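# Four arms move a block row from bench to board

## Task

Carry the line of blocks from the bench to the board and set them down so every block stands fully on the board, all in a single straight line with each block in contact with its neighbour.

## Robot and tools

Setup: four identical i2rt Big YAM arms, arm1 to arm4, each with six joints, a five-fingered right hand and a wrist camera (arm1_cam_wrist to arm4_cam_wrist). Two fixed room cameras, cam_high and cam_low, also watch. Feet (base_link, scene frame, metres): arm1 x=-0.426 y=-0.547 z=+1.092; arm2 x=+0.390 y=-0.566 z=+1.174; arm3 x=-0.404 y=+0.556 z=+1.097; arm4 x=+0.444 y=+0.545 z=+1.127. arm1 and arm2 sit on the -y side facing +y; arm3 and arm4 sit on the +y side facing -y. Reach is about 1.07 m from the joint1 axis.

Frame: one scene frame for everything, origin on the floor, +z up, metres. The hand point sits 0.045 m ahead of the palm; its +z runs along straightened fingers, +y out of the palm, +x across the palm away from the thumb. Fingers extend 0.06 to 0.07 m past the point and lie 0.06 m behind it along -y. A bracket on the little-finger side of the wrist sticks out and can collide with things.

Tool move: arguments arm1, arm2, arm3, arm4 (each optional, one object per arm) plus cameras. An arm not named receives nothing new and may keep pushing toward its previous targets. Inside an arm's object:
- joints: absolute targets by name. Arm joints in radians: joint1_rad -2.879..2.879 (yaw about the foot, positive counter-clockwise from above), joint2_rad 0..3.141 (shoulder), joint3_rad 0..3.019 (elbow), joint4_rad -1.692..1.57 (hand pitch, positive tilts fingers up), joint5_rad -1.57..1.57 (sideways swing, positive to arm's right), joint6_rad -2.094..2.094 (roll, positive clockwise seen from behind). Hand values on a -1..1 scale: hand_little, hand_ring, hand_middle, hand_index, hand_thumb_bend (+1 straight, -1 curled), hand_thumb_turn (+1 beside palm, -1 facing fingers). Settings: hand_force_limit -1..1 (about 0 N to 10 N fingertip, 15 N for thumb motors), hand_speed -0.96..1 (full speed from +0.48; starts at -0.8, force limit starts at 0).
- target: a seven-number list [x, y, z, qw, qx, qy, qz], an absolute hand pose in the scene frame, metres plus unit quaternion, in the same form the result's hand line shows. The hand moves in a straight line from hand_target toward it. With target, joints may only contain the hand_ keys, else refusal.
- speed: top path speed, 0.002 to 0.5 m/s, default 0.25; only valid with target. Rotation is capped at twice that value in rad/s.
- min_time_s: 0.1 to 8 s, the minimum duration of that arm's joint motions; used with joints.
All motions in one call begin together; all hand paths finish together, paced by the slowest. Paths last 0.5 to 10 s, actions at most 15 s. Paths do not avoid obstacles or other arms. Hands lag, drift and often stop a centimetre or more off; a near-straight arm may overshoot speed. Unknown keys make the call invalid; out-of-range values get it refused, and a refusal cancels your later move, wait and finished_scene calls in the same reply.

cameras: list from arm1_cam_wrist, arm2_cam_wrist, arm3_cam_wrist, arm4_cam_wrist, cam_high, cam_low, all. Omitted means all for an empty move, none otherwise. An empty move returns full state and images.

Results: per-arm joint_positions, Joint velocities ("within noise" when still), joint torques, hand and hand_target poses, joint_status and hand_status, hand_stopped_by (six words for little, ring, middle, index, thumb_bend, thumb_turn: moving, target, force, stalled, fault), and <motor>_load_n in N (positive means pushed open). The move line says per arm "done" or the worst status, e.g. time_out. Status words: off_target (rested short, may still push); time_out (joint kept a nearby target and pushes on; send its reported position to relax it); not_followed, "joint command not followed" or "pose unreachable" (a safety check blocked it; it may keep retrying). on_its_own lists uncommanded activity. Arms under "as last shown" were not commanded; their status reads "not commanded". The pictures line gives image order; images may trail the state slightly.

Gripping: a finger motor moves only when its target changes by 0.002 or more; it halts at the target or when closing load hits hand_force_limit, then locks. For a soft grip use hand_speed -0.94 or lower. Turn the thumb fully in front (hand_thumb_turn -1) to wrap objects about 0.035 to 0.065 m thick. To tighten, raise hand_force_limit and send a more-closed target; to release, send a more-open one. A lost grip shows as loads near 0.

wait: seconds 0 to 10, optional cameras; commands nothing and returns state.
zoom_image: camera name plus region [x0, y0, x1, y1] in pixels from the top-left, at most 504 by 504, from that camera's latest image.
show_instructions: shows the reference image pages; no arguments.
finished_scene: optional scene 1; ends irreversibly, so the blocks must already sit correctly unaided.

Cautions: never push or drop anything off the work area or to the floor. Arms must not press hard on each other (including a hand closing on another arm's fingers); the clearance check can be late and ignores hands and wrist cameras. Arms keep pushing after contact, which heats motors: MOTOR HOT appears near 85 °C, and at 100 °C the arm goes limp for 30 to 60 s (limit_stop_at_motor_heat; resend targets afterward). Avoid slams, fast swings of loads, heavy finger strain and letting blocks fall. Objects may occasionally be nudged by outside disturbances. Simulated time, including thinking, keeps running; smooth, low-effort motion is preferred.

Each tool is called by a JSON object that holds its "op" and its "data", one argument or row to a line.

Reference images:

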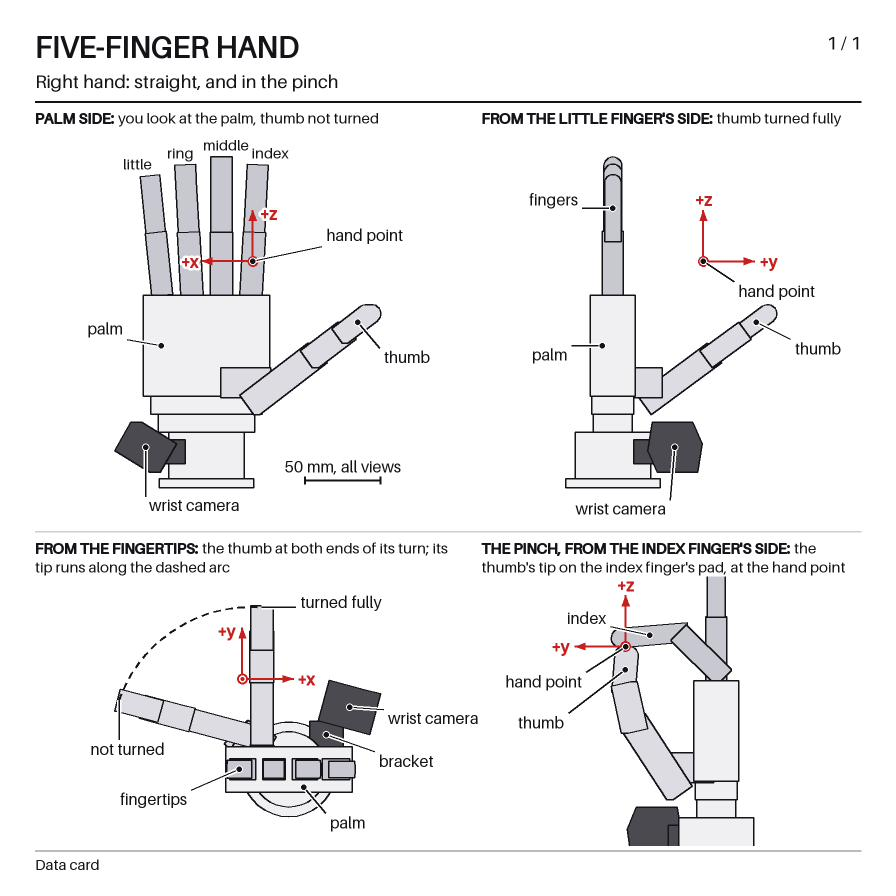

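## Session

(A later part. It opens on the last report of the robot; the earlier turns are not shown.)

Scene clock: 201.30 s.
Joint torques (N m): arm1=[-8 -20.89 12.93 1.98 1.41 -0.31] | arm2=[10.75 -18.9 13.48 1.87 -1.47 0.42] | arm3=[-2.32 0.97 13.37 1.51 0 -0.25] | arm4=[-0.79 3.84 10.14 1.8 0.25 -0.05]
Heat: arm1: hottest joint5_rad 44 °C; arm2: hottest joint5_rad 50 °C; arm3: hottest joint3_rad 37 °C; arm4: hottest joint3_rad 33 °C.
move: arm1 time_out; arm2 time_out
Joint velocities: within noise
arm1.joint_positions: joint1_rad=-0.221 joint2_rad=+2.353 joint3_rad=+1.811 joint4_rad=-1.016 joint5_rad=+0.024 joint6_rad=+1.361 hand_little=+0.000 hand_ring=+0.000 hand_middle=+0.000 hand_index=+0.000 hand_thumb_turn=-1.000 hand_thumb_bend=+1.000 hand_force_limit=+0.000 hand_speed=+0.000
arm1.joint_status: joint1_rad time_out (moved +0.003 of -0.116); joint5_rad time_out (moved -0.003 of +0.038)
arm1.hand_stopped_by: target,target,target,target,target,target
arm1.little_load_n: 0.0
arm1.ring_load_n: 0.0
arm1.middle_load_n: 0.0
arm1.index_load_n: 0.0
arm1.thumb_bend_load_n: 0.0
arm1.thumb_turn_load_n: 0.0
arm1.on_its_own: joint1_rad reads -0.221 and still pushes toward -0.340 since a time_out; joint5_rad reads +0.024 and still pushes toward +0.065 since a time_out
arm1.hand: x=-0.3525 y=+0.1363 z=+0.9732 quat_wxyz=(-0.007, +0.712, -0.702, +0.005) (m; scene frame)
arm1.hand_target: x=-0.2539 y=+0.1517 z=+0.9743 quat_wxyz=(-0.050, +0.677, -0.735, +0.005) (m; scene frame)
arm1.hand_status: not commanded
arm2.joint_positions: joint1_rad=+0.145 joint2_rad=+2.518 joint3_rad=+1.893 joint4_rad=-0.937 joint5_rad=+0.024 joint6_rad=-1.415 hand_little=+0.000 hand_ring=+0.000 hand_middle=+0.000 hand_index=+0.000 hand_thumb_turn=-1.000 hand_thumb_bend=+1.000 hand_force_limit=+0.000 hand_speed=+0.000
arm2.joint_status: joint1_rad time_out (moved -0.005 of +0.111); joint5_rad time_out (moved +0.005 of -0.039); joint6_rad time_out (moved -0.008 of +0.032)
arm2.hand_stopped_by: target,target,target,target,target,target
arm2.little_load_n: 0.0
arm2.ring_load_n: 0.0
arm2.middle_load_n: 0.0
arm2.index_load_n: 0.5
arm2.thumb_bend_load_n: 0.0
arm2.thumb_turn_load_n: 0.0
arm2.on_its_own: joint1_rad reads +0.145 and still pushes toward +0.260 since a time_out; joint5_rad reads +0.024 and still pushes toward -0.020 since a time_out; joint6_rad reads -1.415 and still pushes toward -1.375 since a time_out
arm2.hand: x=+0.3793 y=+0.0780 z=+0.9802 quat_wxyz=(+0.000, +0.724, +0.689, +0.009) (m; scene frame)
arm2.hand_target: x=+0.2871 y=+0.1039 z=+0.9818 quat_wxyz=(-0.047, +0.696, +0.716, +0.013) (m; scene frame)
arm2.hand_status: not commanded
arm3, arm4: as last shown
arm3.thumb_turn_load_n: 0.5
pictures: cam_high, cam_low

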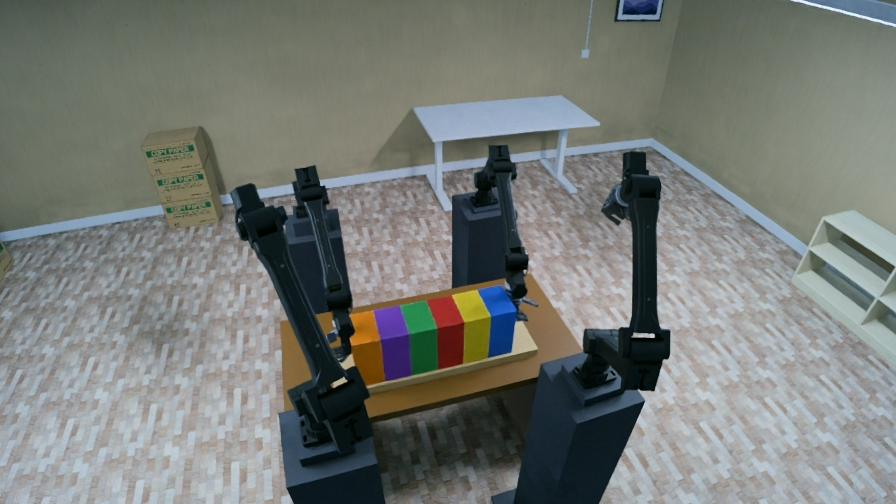

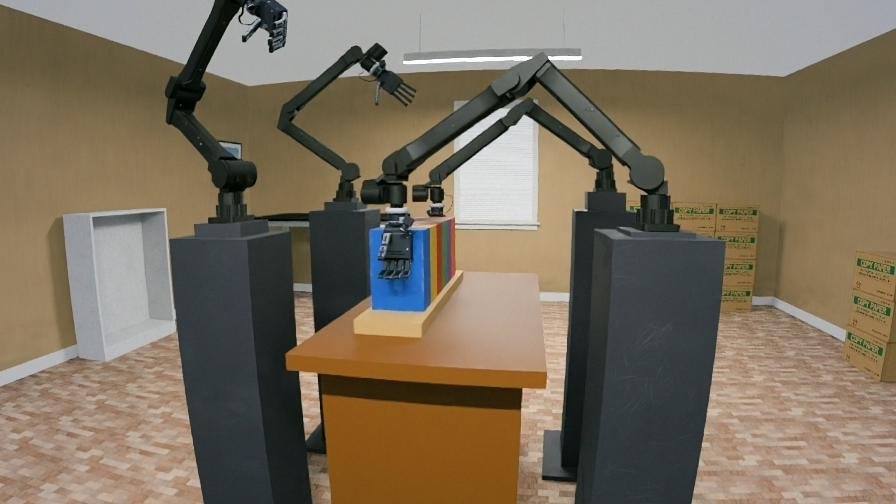

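{"op": "move", "data": {
  "arm1": {"joints": {"joint1_rad": -0.275, "joint5_rad": 0.045}, "min_time_s": 1.2},
  "arm2": {"joints": {"joint1_rad": 0.198, "joint5_rad": 0.003, "joint6_rad": -1.4}, "min_time_s": 1.2},
  "cameras": ["cam_high", "cam_low", "arm4_cam_wrist"]
}}

Scene clock: 205.07 s.
Joint torques (N m): arm1=[-3.25 -20.78 12.59 1.98 0.69 -0.31] | arm2=[6.24 -19.02 13.29 1.85 -0.72 0.22] | arm3=[-2.37 1.03 13.37 1.54 -0.02 -0.24] | arm4=[-0.62 3.66 10.1 1.87 0.24 -0.05]
Heat: arm1: hottest joint5_rad 43 °C; arm2: hottest joint5_rad 48 °C; arm3: hottest joint3_rad 37 °C; arm4: hottest joint3_rad 33 °C.
move: arm1 time_out; arm2 time_out
Joint velocities: within noise
arm1.joint_positions: joint1_rad=-0.218 joint2_rad=+2.353 joint3_rad=+1.815 joint4_rad=-1.016 joint5_rad=+0.024 joint6_rad=+1.361 hand_little=+0.000 hand_ring=+0.000 hand_middle=+0.000 hand_index=+0.000 hand_thumb_turn=-1.000 hand_thumb_bend=+1.000 hand_force_limit=+0.000 hand_speed=+0.000
arm1.joint_status: joint1_rad time_out (moved +0.003 of -0.054); the others done
arm1.hand_stopped_by: target,target,target,target,target,target
arm1.little_load_n: 0.0
arm1.ring_load_n: 0.0
arm1.middle_load_n: 0.0
arm1.index_load_n: 0.0
arm1.thumb_bend_load_n: 0.0
arm1.thumb_turn_load_n: 0.0
arm1.on_its_own: joint1_rad reads -0.218 and still pushes toward -0.275 since a time_out
arm1.hand: x=-0.3543 y=+0.1380 z=+0.9742 quat_wxyz=(-0.008, +0.713, -0.701, +0.004) (m; scene frame)
arm1.hand_target: x=-0.3032 y=+0.1623 z=+0.9764 quat_wxyz=(-0.046, +0.700, -0.712, -0.006) (m; scene frame)
arm1.hand_status: not commanded
arm2.joint_positions: joint1_rad=+0.141 joint2_rad=+2.520 joint3_rad=+1.895 joint4_rad=-0.937 joint5_rad=+0.024 joint6_rad=-1.421 hand_little=+0.000 hand_ring=+0.000 hand_middle=+0.000 hand_index=+0.000 hand_thumb_turn=-1.000 hand_thumb_bend=+1.000 hand_force_limit=+0.000 hand_speed=+0.000
arm2.joint_status: joint1_rad time_out (moved -0.003 of +0.053); the others done
arm2.hand_stopped_by: target,target,target,target,target,target
arm2.little_load_n: 0.5
arm2.ring_load_n: 0.0
arm2.middle_load_n: 0.0
arm2.index_load_n: 0.0
arm2.thumb_bend_load_n: 0.0
arm2.thumb_turn_load_n: 0.0
arm2.on_its_own: joint1_rad reads +0.141 and still pushes toward +0.198 since a time_out
arm2.hand: x=+0.3814 y=+0.0787 z=+0.9797 quat_wxyz=(+0.000, +0.723, +0.690, +0.009) (m; scene frame)
arm2.hand_target: x=+0.3339 y=+0.1104 z=+0.9819 quat_wxyz=(-0.040, +0.710, +0.703, +0.023) (m; scene frame)
arm2.hand_status: not commanded
arm3, arm4: as last shown
arm3.thumb_turn_load_n: 0.0
pictures: arm4_cam_wrist, cam_high, cam_low

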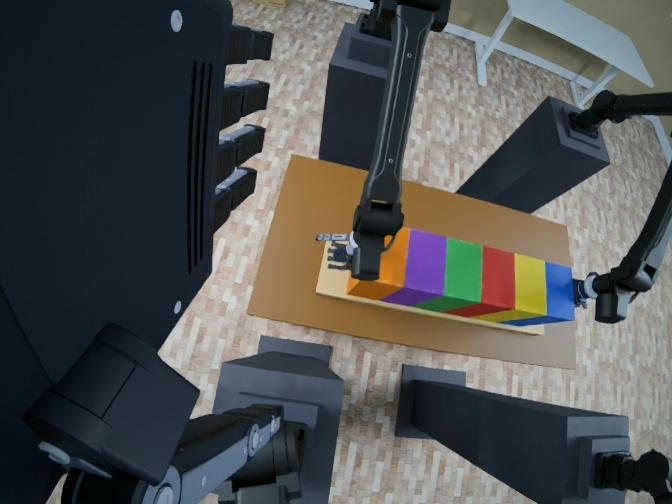

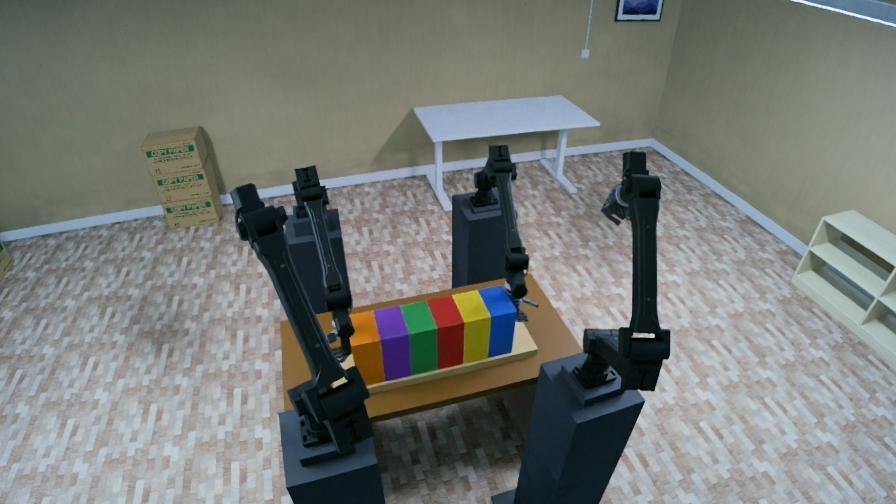

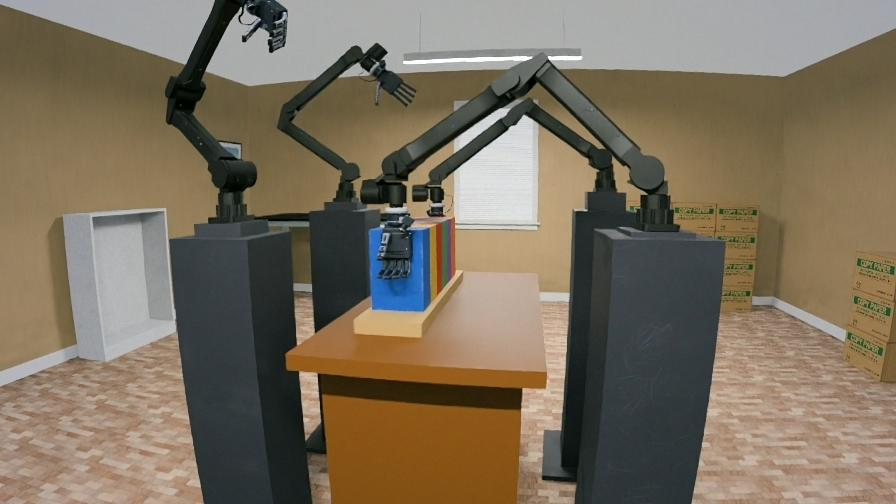

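{"op": "move", "data": {
  "arm1": {"joints": {"joint1_rad": -0.235, "joint5_rad": 0.033}, "min_time_s": 1.0},
  "arm2": {"joints": {"joint1_rad": 0.158, "joint5_rad": 0.015, "joint6_rad": -1.415}, "min_time_s": 1.0},
  "cameras": ["cam_high", "cam_low", "arm4_cam_wrist"]
}}

Scene clock: 207.40 s.
Joint torques (N m): arm1=[-0.85 -21.01 12.29 1.78 0.24 -0.32] | arm2=[3.25 -19.96 12.12 1.8 -0.27 0.07] | arm3=[-2.37 1.03 13.35 1.54 -0.01 -0.25] | arm4=[-0.79 3.72 10.07 1.85 0.25 -0.04]
Heat: arm1: hottest joint3_rad 42 °C; arm2: hottest joint5_rad 47 °C; arm3: hottest joint3_rad 37 °C; arm4: hottest joint3_rad 33 °C.
move: arm1 done; arm2 done
Joint velocities: within noise
arm1.joint_positions: joint1_rad=-0.215 joint2_rad=+2.354 joint3_rad=+1.819 joint4_rad=-1.012 joint5_rad=+0.024 joint6_rad=+1.361 hand_little=+0.000 hand_ring=+0.000 hand_middle=+0.000 hand_index=+0.000 hand_thumb_turn=-1.000 hand_thumb_bend=+1.000 hand_force_limit=+0.000 hand_speed=+0.000
arm1.joint_status: all done
arm1.hand_stopped_by: target,target,target,target,target,target
arm1.little_load_n: 0.5
arm1.ring_load_n: 0.0
arm1.middle_load_n: 0.0
arm1.index_load_n: 0.0
arm1.thumb_bend_load_n: 0.0
arm1.thumb_turn_load_n: 0.0
arm1.hand: x=-0.3558 y=+0.1411 z=+0.9749 quat_wxyz=(-0.012, +0.714, -0.700, +0.001) (m; scene frame)
arm1.hand_target: x=-0.3344 y=+0.1672 z=+0.9772 quat_wxyz=(-0.043, +0.715, -0.698, -0.012) (m; scene frame)
arm1.hand_status: not commanded
arm2.joint_positions: joint1_rad=+0.138 joint2_rad=+2.530 joint3_rad=+1.909 joint4_rad=-0.934 joint5_rad=+0.025 joint6_rad=-1.421 hand_little=+0.000 hand_ring=+0.000 hand_middle=+0.000 hand_index=+0.000 hand_thumb_turn=-1.000 hand_thumb_bend=+1.000 hand_force_limit=+0.000 hand_speed=+0.000
arm2.joint_status: all done
arm2.hand_stopped_by: target,target,target,target,target,target
arm2.little_load_n: 0.0
arm2.ring_load_n: 0.0
arm2.middle_load_n: 0.0
arm2.index_load_n: 0.0
arm2.thumb_bend_load_n: 0.0
arm2.thumb_turn_load_n: 0.0
arm2.hand: x=+0.3833 y=+0.0828 z=+0.9767 quat_wxyz=(-0.002, +0.724, +0.689, +0.011) (m; scene frame)
arm2.hand_target: x=+0.3646 y=+0.1139 z=+0.9828 quat_wxyz=(-0.035, +0.720, +0.693, +0.031) (m; scene frame)
arm2.hand_status: not commanded
arm3, arm4: as last shown
arm3.thumb_turn_load_n: 0.5
pictures: arm4_cam_wrist, cam_high, cam_low

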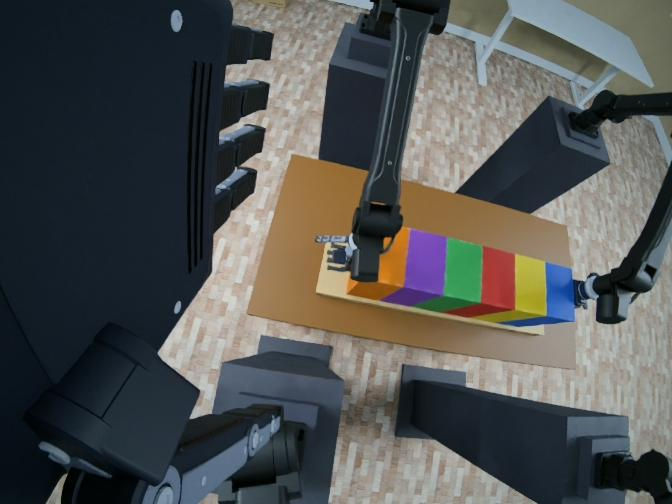

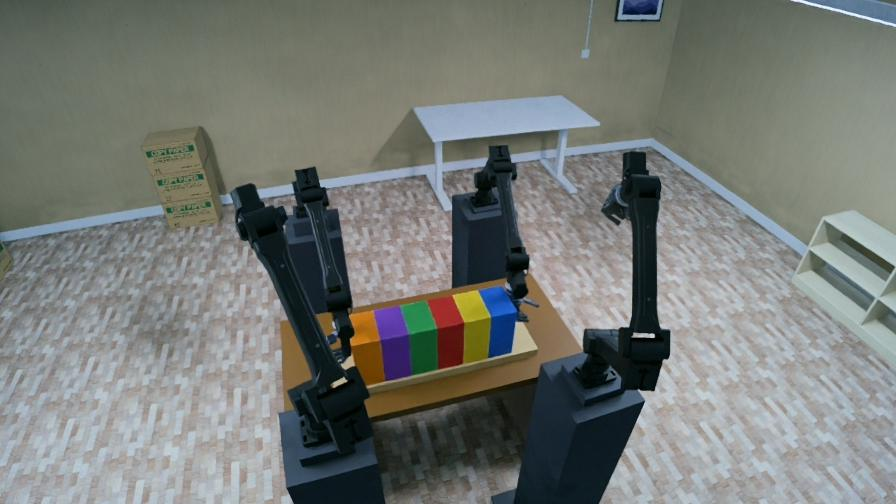

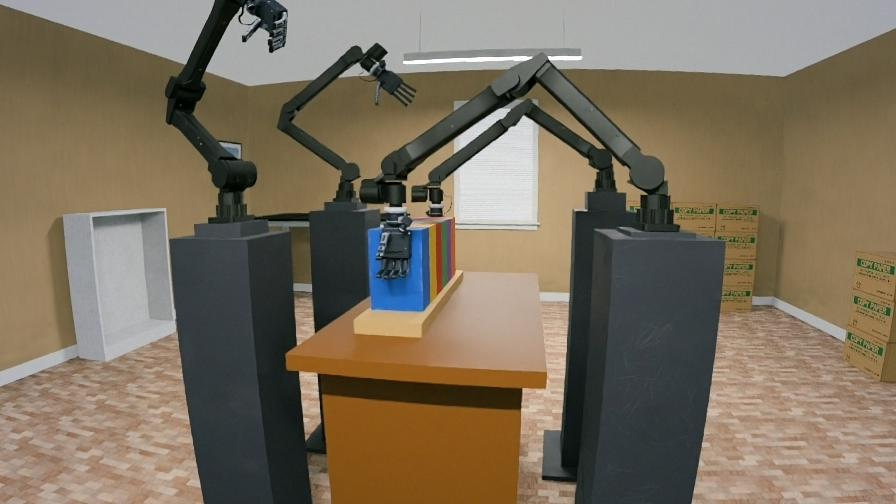

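{"op": "zoom_image", "data": {
  "camera": "cam_low",
  "region": [340, 200, 500, 350]
}}

{"op": "zoom_image", "data": {
  "camera": "cam_high",
  "region": [320, 260, 560, 410]
}}

Scaled by 3.150.

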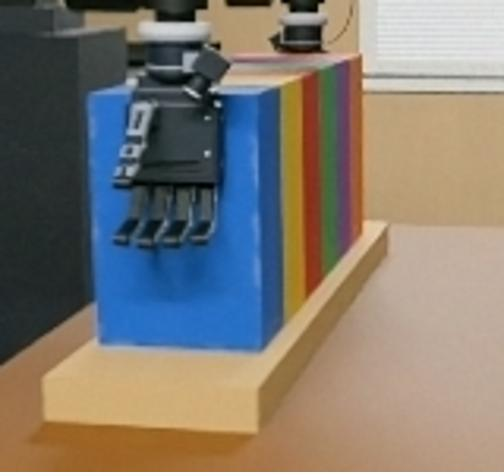

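Scaled by 2.100.

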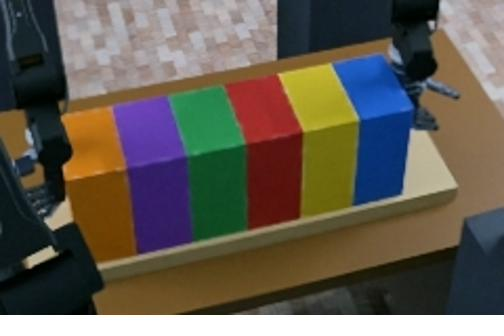

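{"op": "move", "data": {
  "arm1": {"target": [-0.44, 0.153, 0.979, -0.043, 0.715, -0.698, -0.012], "speed": 0.25},
  "arm2": {"target": [0.47, 0.1, 0.984, -0.035, 0.72, 0.693, 0.031], "speed": 0.25},
  "cameras": ["cam_high", "cam_low", "arm4_cam_wrist"]
}}

Scene clock: 215.83 s.
Joint torques (N m): arm1=[0.09 -24.47 6.67 1.03 0.01 0.21] | arm2=[2.73 -23 6.49 1.06 -0.02 -0.18] | arm3=[-2.32 1.08 13.35 1.52 -0.01 -0.25] | arm4=[-0.62 3.84 10.13 1.87 0.24 -0.06]
Heat: arm1: hottest joint3_rad 41 °C; arm2: hottest joint5_rad 44 °C; arm3: hottest joint3_rad 37 °C; arm4: hottest joint3_rad 33 °C.
move: arm1 off_target; arm2 off_target
Joint velocities: within noise
arm1.joint_positions: joint1_rad=-0.089 joint2_rad=+2.330 joint3_rad=+1.749 joint4_rad=-0.929 joint5_rad=+0.060 joint6_rad=+1.456 hand_little=+0.000 hand_ring=+0.000 hand_middle=+0.000 hand_index=+0.000 hand_thumb_turn=-1.000 hand_thumb_bend=+1.000 hand_force_limit=+0.000 hand_speed=+0.000
arm1.joint_status: not commanded
arm1.hand_stopped_by: target,target,target,target,target,target
arm1.little_load_n: 0.0
arm1.ring_load_n: 0.0
arm1.middle_load_n: 0.0
arm1.index_load_n: 0.0
arm1.thumb_bend_load_n: 0.0
arm1.thumb_turn_load_n: 0.0
arm1.hand: x=-0.4339 y=+0.1453 z=+0.9680 quat_wxyz=(-0.037, +0.723, -0.689, +0.001) (m; scene frame)
arm1.hand_target: x=-0.4278 y=+0.1521 z=+0.9781 quat_wxyz=(-0.048, +0.714, -0.699, -0.006) (m; scene frame)
arm1.hand_status: off_target (0.015 m and 2.2 deg from the pose sent, 0.085 m and 3.9 deg at the start)
arm2.joint_positions: joint1_rad=+0.000 joint2_rad=+2.520 joint3_rad=+1.869 joint4_rad=-0.864 joint5_rad=-0.010 joint6_rad=-1.538 hand_little=+0.000 hand_ring=+0.000 hand_middle=+0.000 hand_index=+0.000 hand_thumb_turn=-1.000 hand_thumb_bend=+1.000 hand_force_limit=+0.000 hand_speed=+0.000
arm2.joint_status: not commanded
arm2.hand_stopped_by: target,target,target,target,target,target
arm2.little_load_n: 0.0
arm2.ring_load_n: 0.0
arm2.middle_load_n: 0.0
arm2.index_load_n: 0.0
arm2.thumb_bend_load_n: 0.0
arm2.thumb_turn_load_n: 0.0
arm2.hand: x=+0.4702 y=+0.0868 z=+0.9678 quat_wxyz=(-0.027, +0.731, +0.681, +0.013) (m; scene frame)
arm2.hand_target: x=+0.4645 y=+0.0989 z=+0.9827 quat_wxyz=(-0.040, +0.722, +0.690, +0.025) (m; scene frame)
arm2.hand_status: off_target (0.021 m and 2.9 deg from the pose sent, 0.089 m and 4.5 deg at the start)
arm3, arm4: as last shown
arm3.thumb_bend_load_n: -0.5
arm4.index_load_n: 0.5
pictures: arm4_cam_wrist, cam_high, cam_low

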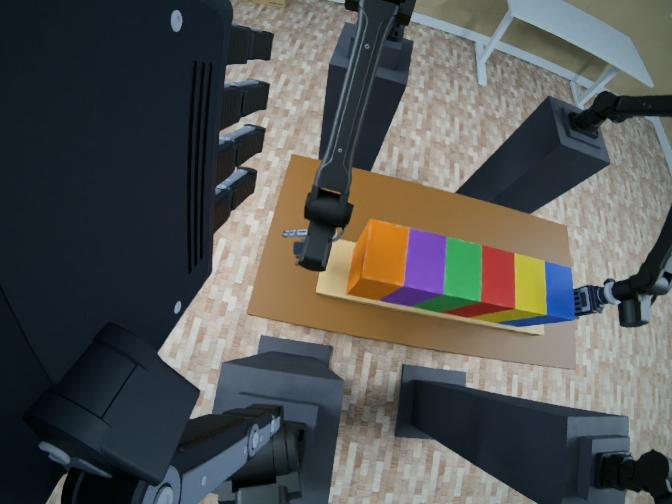

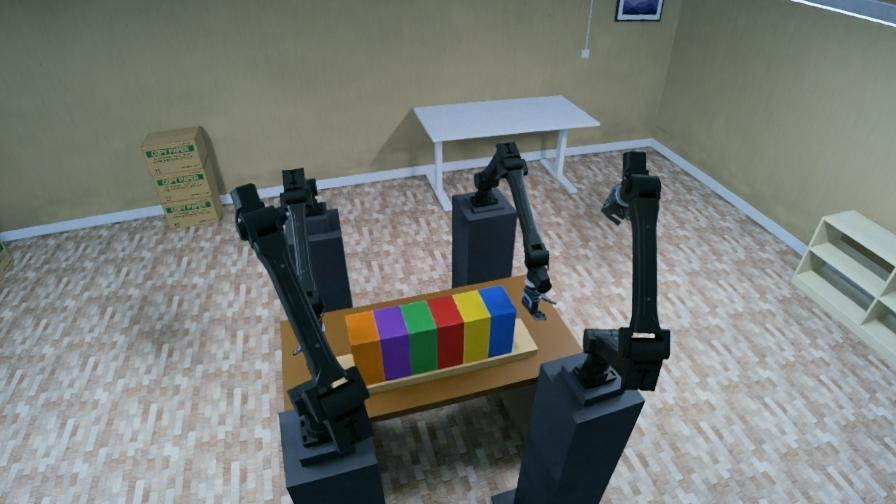

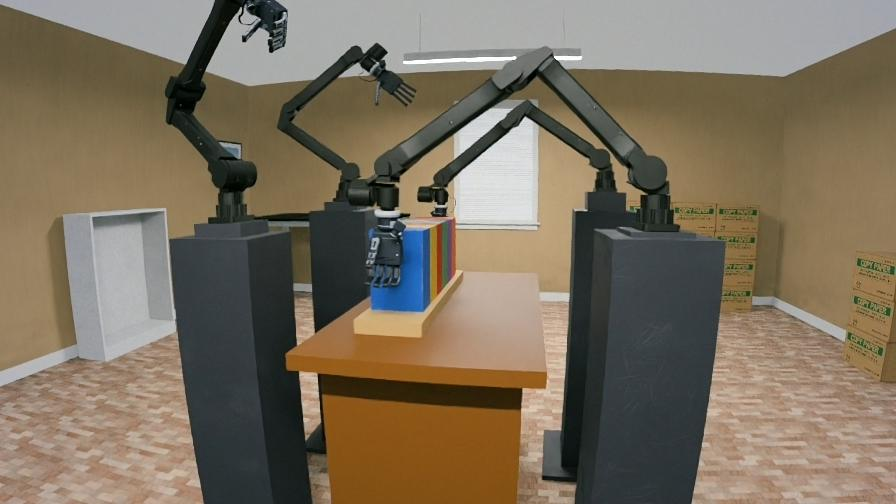

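{"op": "zoom_image", "data": {
  "camera": "cam_low",
  "region": [340, 200, 500, 350]
}}

{"op": "zoom_image", "data": {
  "camera": "cam_high",
  "region": [320, 260, 560, 410]
}}

{"op": "zoom_image", "data": {
  "camera": "arm4_cam_wrist",
  "region": [300, 200, 600, 360]
}}

Scaled by 3.150.

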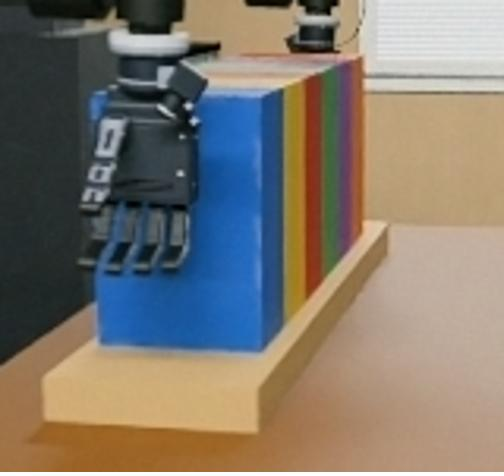

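Scaled by 2.100.

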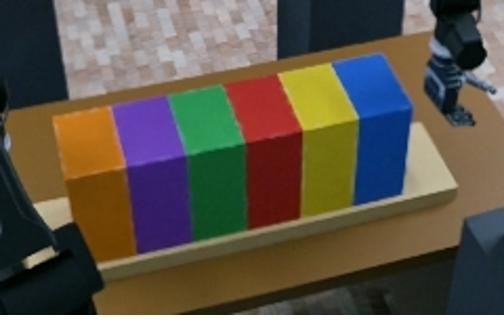

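Scaled by 1.680 from the camera's 672x504 image, which has a finer 960x720 frame.

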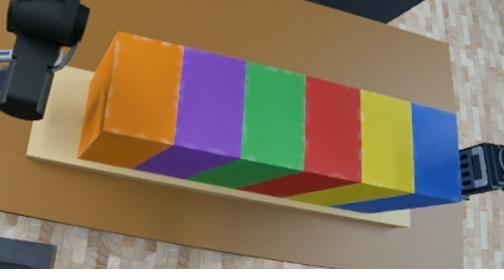

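{"op": "move", "data": {
  "arm1": {"target": [-0.45, 0.12, 1.32, -0.043, 0.715, -0.698, -0.012], "speed": 0.25},
  "arm2": {"target": [0.5, 0.07, 1.32, -0.035, 0.72, 0.693, 0.031], "speed": 0.25},
  "cameras": ["all"]
}}

Scene clock: 220.10 s.
Joint torques (N m): arm1=[1.38 -19.43 12.42 0.03 -0.19 0.22] | arm2=[0.97 -18.43 13.94 0.05 0.1 -0.16] | arm3=[-2.26 1.03 13.33 1.55 -0.01 -0.25] | arm4=[-0.73 3.72 10.1 1.83 0.24 -0.05]
Heat: arm1: hottest joint3_rad 40 °C; arm2: hottest joint5_rad 43 °C; arm3: hottest joint3_rad 37 °C; arm4: hottest joint3_rad 33 °C.
move: arm1 off_target; arm2 off_target
Joint velocities: within noise
arm1.joint_positions: joint1_rad=-0.074 joint2_rad=+1.981 joint3_rad=+2.086 joint4_rad=-1.607 joint5_rad=+0.053 joint6_rad=+1.486 hand_little=+0.000 hand_ring=+0.000 hand_middle=+0.000 hand_index=+0.000 hand_thumb_turn=-1.000 hand_thumb_bend=+1.000 hand_force_limit=+0.000 hand_speed=+0.000
arm1.joint_status: not commanded
arm1.hand_stopped_by: target,target,target,target,target,target
arm1.little_load_n: 0.0
arm1.ring_load_n: 0.0
arm1.middle_load_n: 0.0
arm1.index_load_n: 0.0
arm1.thumb_bend_load_n: 0.0
arm1.thumb_turn_load_n: 0.0
arm1.hand: x=-0.4431 y=+0.1149 z=+1.3107 quat_wxyz=(-0.038, +0.719, -0.694, -0.004) (m; scene frame)
arm1.hand_target: x=-0.4496 y=+0.1243 z=+1.3201 quat_wxyz=(-0.044, +0.715, -0.698, -0.012) (m; scene frame)
arm1.hand_status: off_target (0.013 m and 1.2 deg from the pose sent, 0.353 m and 2.2 deg at the start)
arm2.joint_positions: joint1_rad=-0.026 joint2_rad=+2.078 joint3_rad=+1.999 joint4_rad=-1.437 joint5_rad=-0.002 joint6_rad=-1.591 hand_little=+0.000 hand_ring=+0.000 hand_middle=+0.000 hand_index=+0.000 hand_thumb_turn=-1.000 hand_thumb_bend=+1.000 hand_force_limit=+0.000 hand_speed=+0.000
arm2.joint_status: not commanded
arm2.hand_stopped_by: target,target,target,target,target,target
arm2.little_load_n: 0.0
arm2.ring_load_n: 0.0
arm2.middle_load_n: 0.0
arm2.index_load_n: 0.0
arm2.thumb_bend_load_n: 0.0
arm2.thumb_turn_load_n: 0.0
arm2.hand: x=+0.4920 y=+0.0598 z=+1.3023 quat_wxyz=(-0.023, +0.722, +0.691, +0.016) (m; scene frame)
arm2.hand_target: x=+0.5009 y=+0.0732 z=+1.3196 quat_wxyz=(-0.035, +0.720, +0.692, +0.031) (m; scene frame)
arm2.hand_status: off_target (0.022 m and 2.2 deg from the pose sent, 0.354 m and 2.9 deg at the start)
arm3, arm4: as last shown
arm3.index_load_n: -0.5
arm3.thumb_bend_load_n: 0.0
arm4.index_load_n: 0.0
pictures: arm1_cam_wrist, arm2_cam_wrist, arm3_cam_wrist, arm4_cam_wrist, cam_high, cam_low
camera_calibration:
arm1_cam_wrist: T_world_to_cam=[[-0.967406, -0.251636, -0.0283571, -0.359437], [-0.221654, 0.787306, 0.575342, -0.948273], [-0.122451, 0.562875, -0.817421, 1.06989], [0, 0, 0, 1]] pos_world=[-0.426901, 0.0539181, 1.40994]
arm2_cam_wrist: T_world_to_cam=[[0.962139, 0.272266, 0.0126341, -0.511202], [0.242767, -0.877126, 0.414383, -0.599805], [0.123904, -0.395627, -0.910015, 1.26442], [0, 0, 0, 1]] pos_world=[0.480793, 0.113319, 1.40565]
arm3_cam_wrist: T_world_to_cam=[[-0.864088, 0.452301, -0.220854, -0.263974], [0.503313, 0.771789, -0.388611, 0.572578], [-0.00531677, -0.446953, -0.894542, 1.66585], [0, 0, 0, 1]] pos_world=[-0.507425, 0.422041, 1.65438]

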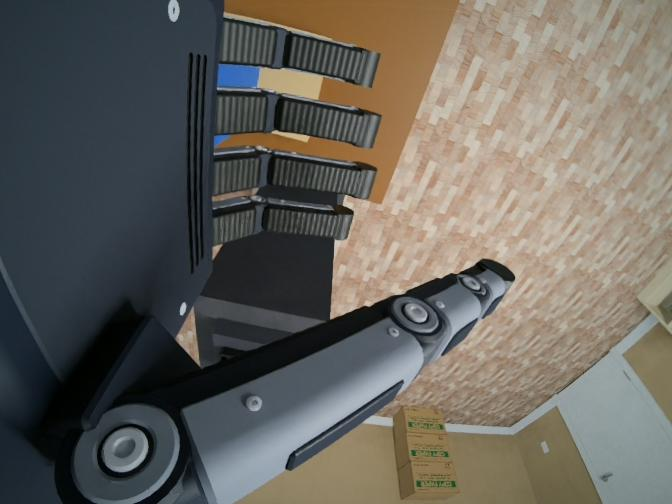

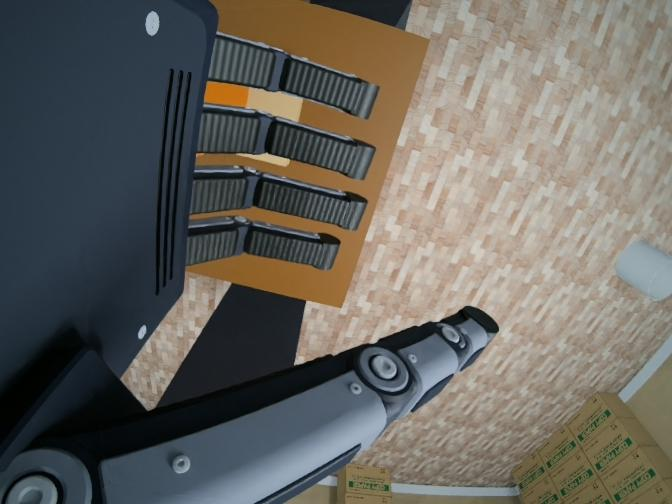

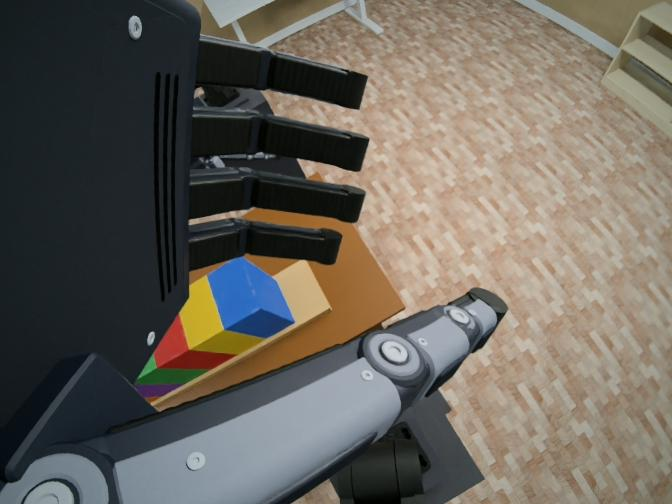

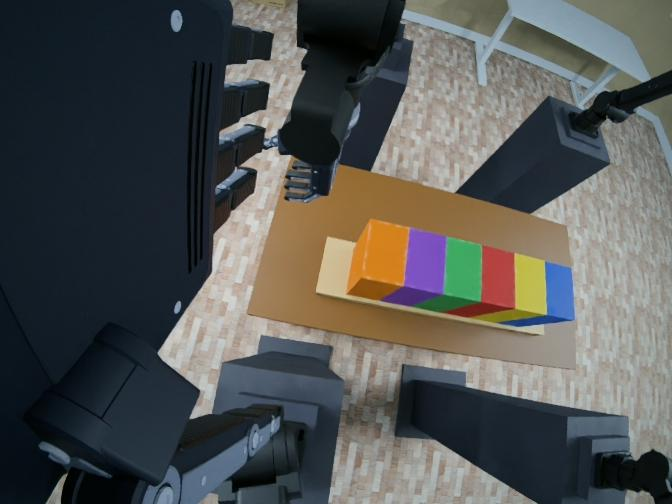

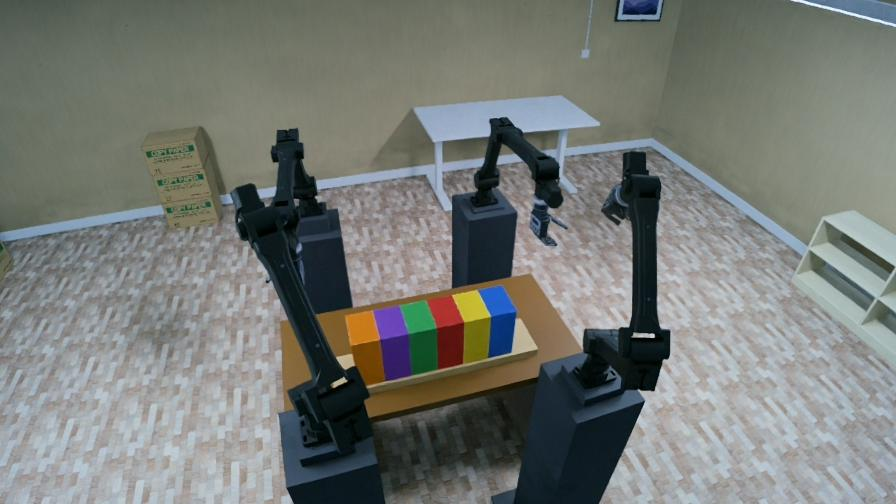

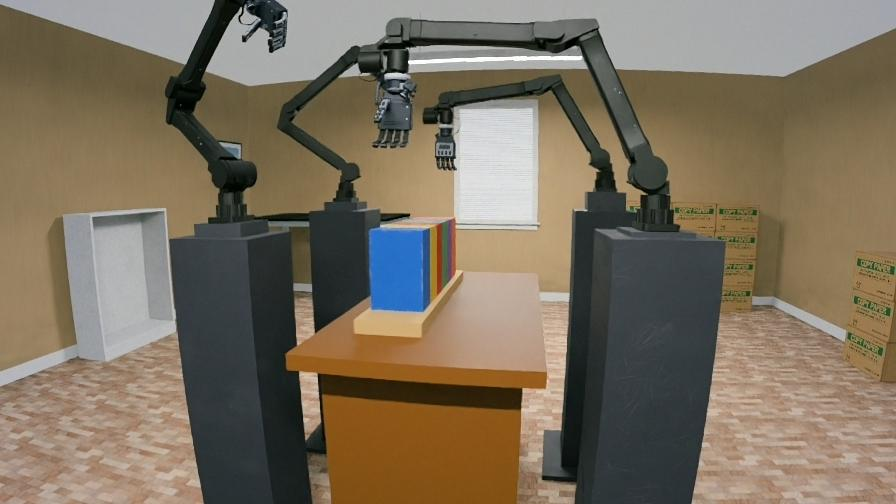

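{"op": "zoom_image", "data": {
  "camera": "cam_low",
  "region": [350, 205, 480, 345]
}}

{"op": "zoom_image", "data": {
  "camera": "cam_high",
  "region": [330, 275, 550, 400]
}}

{"op": "zoom_image", "data": {
  "camera": "arm4_cam_wrist",
  "region": [310, 210, 450, 320]
}}

{"op": "zoom_image", "data": {
  "camera": "arm4_cam_wrist",
  "region": [440, 230, 590, 345]
}}

{"op": "zoom_image", "data": {
  "camera": "arm3_cam_wrist",
  "region": [130, 240, 350, 420]
}}

Scaled by 3.600.

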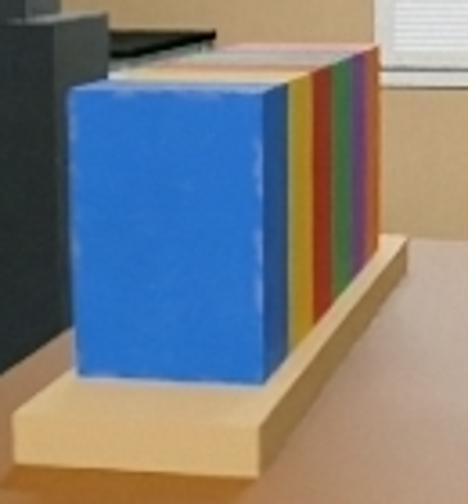

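Scaled by 2.291.

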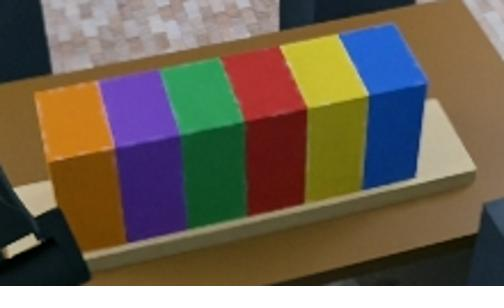

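Scaled by 3.600 from the camera's 672x504 image, which has a finer 960x720 frame.

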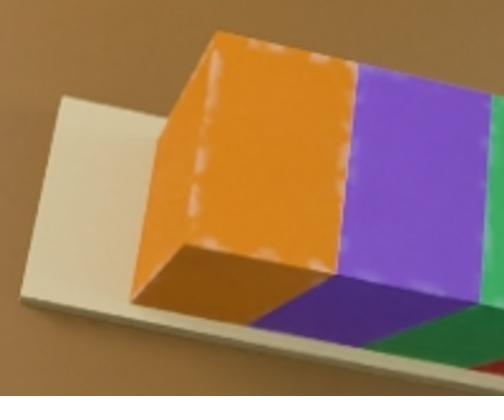

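Scaled by 3.360 from the camera's 672x504 image, which has a finer 960x720 frame.

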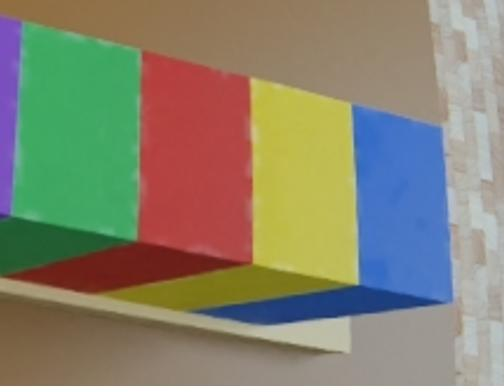

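Scaled by 2.291 from the camera's 672x504 image, which has a finer 960x720 frame.

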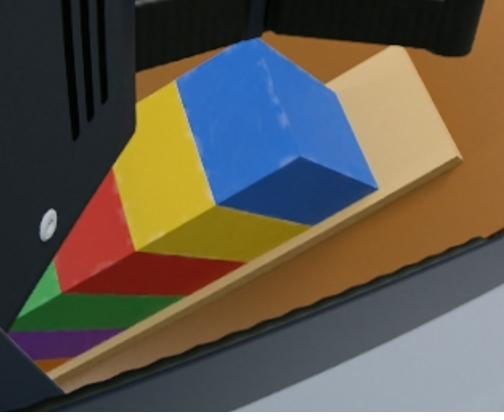

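{"op": "zoom_image", "data": {
  "camera": "arm4_cam_wrist",
  "region": [500, 280, 590, 340]
}}

{"op": "zoom_image", "data": {
  "camera": "arm4_cam_wrist",
  "region": [340, 270, 430, 330]
}}

{"op": "zoom_image", "data": {
  "camera": "arm4_cam_wrist",
  "region": [420, 270, 510, 330]
}}

{"op": "zoom_image", "data": {
  "camera": "cam_high",
  "region": [340, 300, 440, 400]
}}

{"op": "zoom_image", "data": {
  "camera": "cam_high",
  "region": [440, 280, 540, 380]
}}

Scaled by 5.600 from the camera's 672x504 image, which has a finer 960x720 frame.

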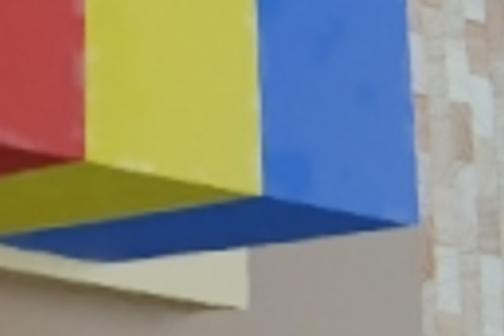

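Scaled by 5.600 from the camera's 672x504 image, which has a finer 960x720 frame.

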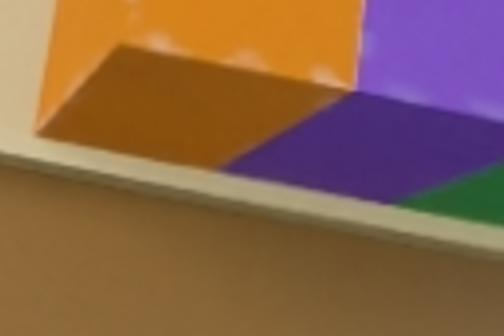

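Scaled by 5.600 from the camera's 672x504 image, which has a finer 960x720 frame.

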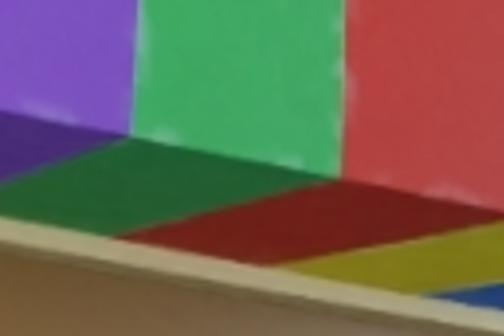

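Scaled by 5.040.

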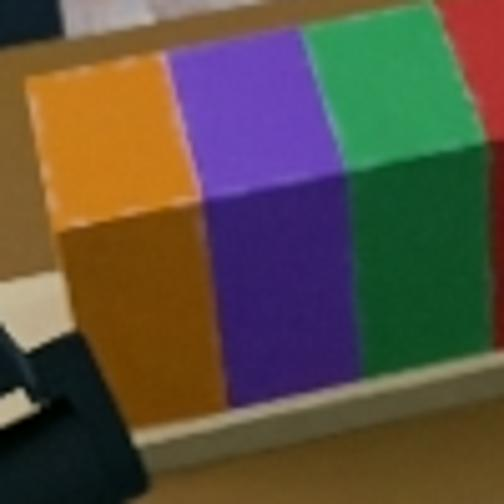

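Scaled by 5.040.

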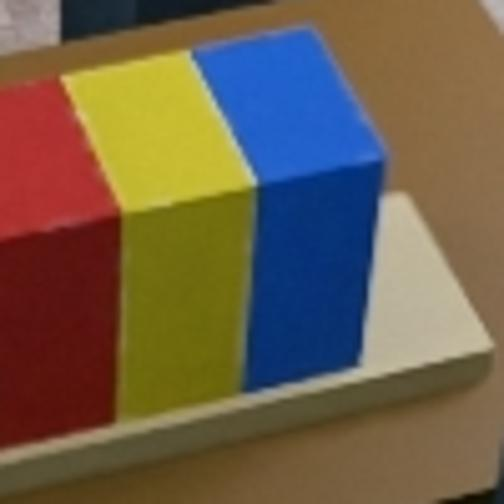

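{"op": "move", "data": {
  "arm4": {"target": [0.1, 0.36, 1.46, 0.284, 0.631, -0.653, 0.308], "speed": 0.25},
  "cameras": ["arm4_cam_wrist", "cam_high", "cam_low"]
}}

Scene clock: 230.30 s.
Joint torques (N m): arm1=[1.08 -19.49 12.34 0.1 -0.17 0.22] | arm2=[1.03 -18.55 13.96 -0.01 0.1 -0.17] | arm3=[-2.32 1.03 13.35 1.52 -0.01 -0.25] | arm4=[-1.85 -0.97 9.7 2.36 -0.48 -0.15]
Heat: arm1: hottest joint3_rad 41 °C; arm2: hottest joint3_rad 42 °C; arm3: hottest joint3_rad 37 °C; arm4: hottest joint3_rad 33 °C.
move: arm4 off_target
Joint velocities: within noise
arm1, arm2, arm3: as last shown
arm1.middle_load_n: 0.5
arm2.thumb_turn_load_n: 0.5
arm3.index_load_n: 0.0
arm4.joint_positions: joint1_rad=-1.292 joint2_rad=+0.895 joint3_rad=+1.073 joint4_rad=-1.072 joint5_rad=-0.682 joint6_rad=-2.068 hand_little=+1.000 hand_ring=+1.000 hand_middle=+1.000 hand_index=+1.000 hand_thumb_turn=+1.000 hand_thumb_bend=+1.000 hand_force_limit=+0.000 hand_speed=-0.800
arm4.joint_status: not commanded
arm4.hand_stopped_by: target,target,target,target,target,target
arm4.little_load_n: 0.0
arm4.ring_load_n: 0.0
arm4.middle_load_n: 0.0
arm4.index_load_n: 0.0
arm4.thumb_bend_load_n: 0.0
arm4.thumb_turn_load_n: -0.5
arm4.hand: x=+0.1043 y=+0.3543 z=+1.4550 quat_wxyz=(+0.338, +0.459, -0.772, +0.280) (m; scene frame)
arm4.hand_target: x=+0.1010 y=+0.3557 z=+1.4555 quat_wxyz=(+0.349, +0.462, -0.767, +0.277) (m; scene frame)
arm4.hand_status: off_target (0.009 m and 25.1 deg from the pose sent, 0.346 m and 1.1 deg at the start; pose on its path clipped on 42 of 81 steps; a joint's target at an end of its range on 57 of 81 steps)
pictures: arm4_cam_wrist, cam_high, cam_low
camera_calibration:
arm4_cam_wrist: T_world_to_cam=[[-0.968976, 0.240903, 0.055234, -0.0621772], [0.20895, 0.917837, -0.337513, 0.140751], [-0.132004, -0.315501, -0.939699, 1.60728], [0, 0, 0, 1]] pos_world=[0.122509, 0.392891, 1.5613]

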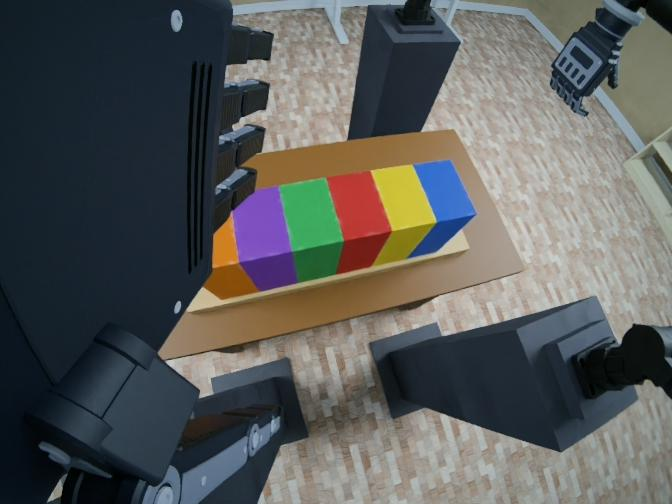

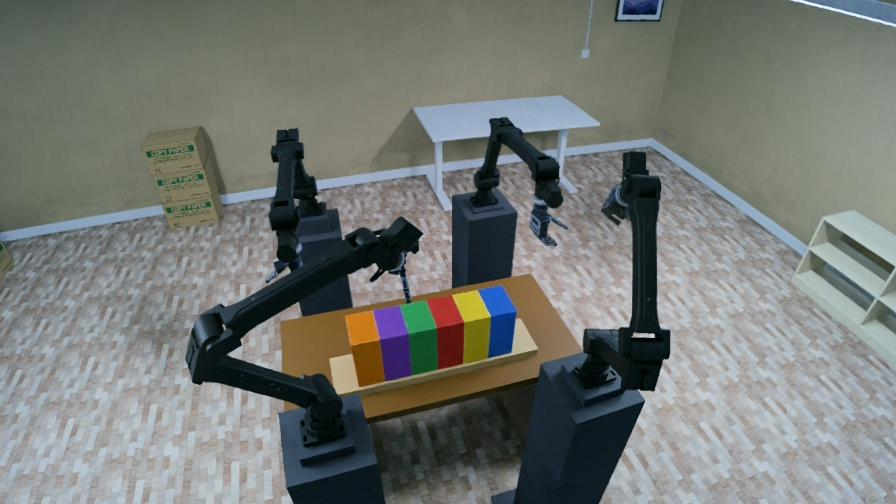

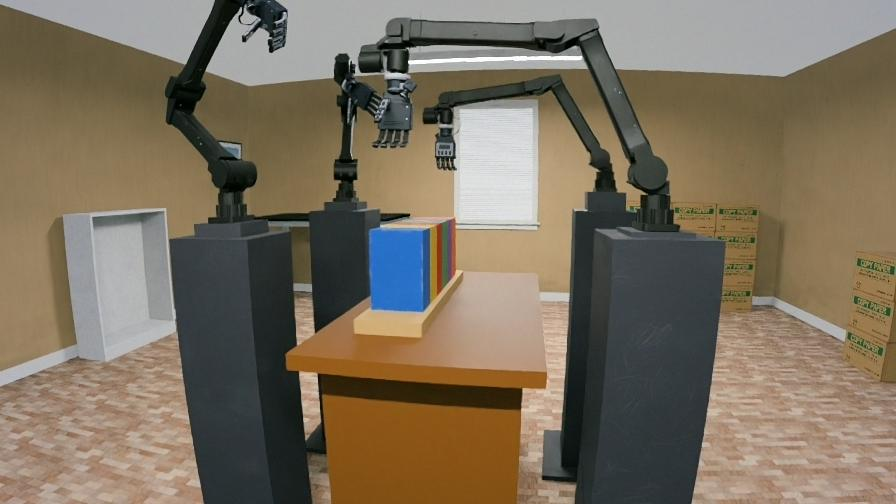

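{"op": "zoom_image", "data": {
  "camera": "arm4_cam_wrist",
  "region": [210, 170, 350, 310]
}}

{"op": "zoom_image", "data": {
  "camera": "arm4_cam_wrist",
  "region": [350, 150, 490, 290]
}}

{"op": "zoom_image", "data": {
  "camera": "cam_high",
  "region": [320, 270, 550, 410]
}}

Scaled by 3.600 from the camera's 672x504 image, which has a finer 960x720 frame.

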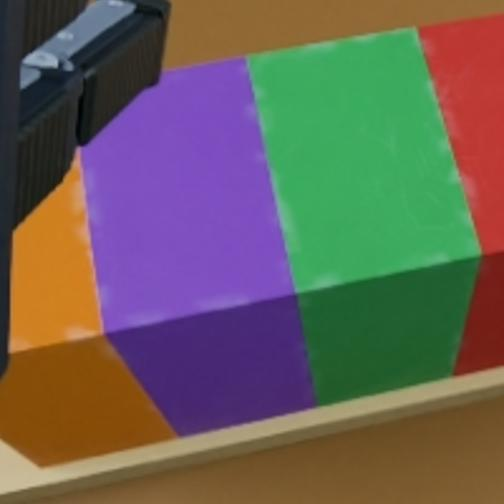

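Scaled by 3.600 from the camera's 672x504 image, which has a finer 960x720 frame.

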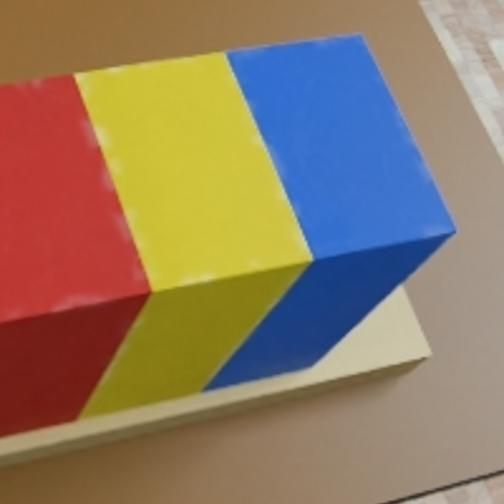

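Scaled by 2.191.

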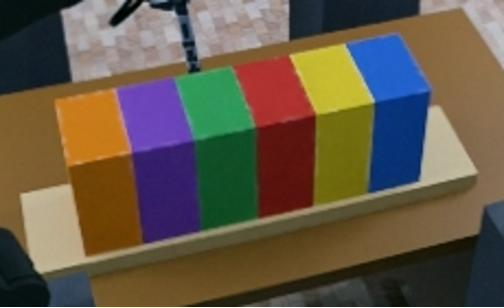

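{"op": "finished_scene", "data": {

}}

The scene is finished: the task was done.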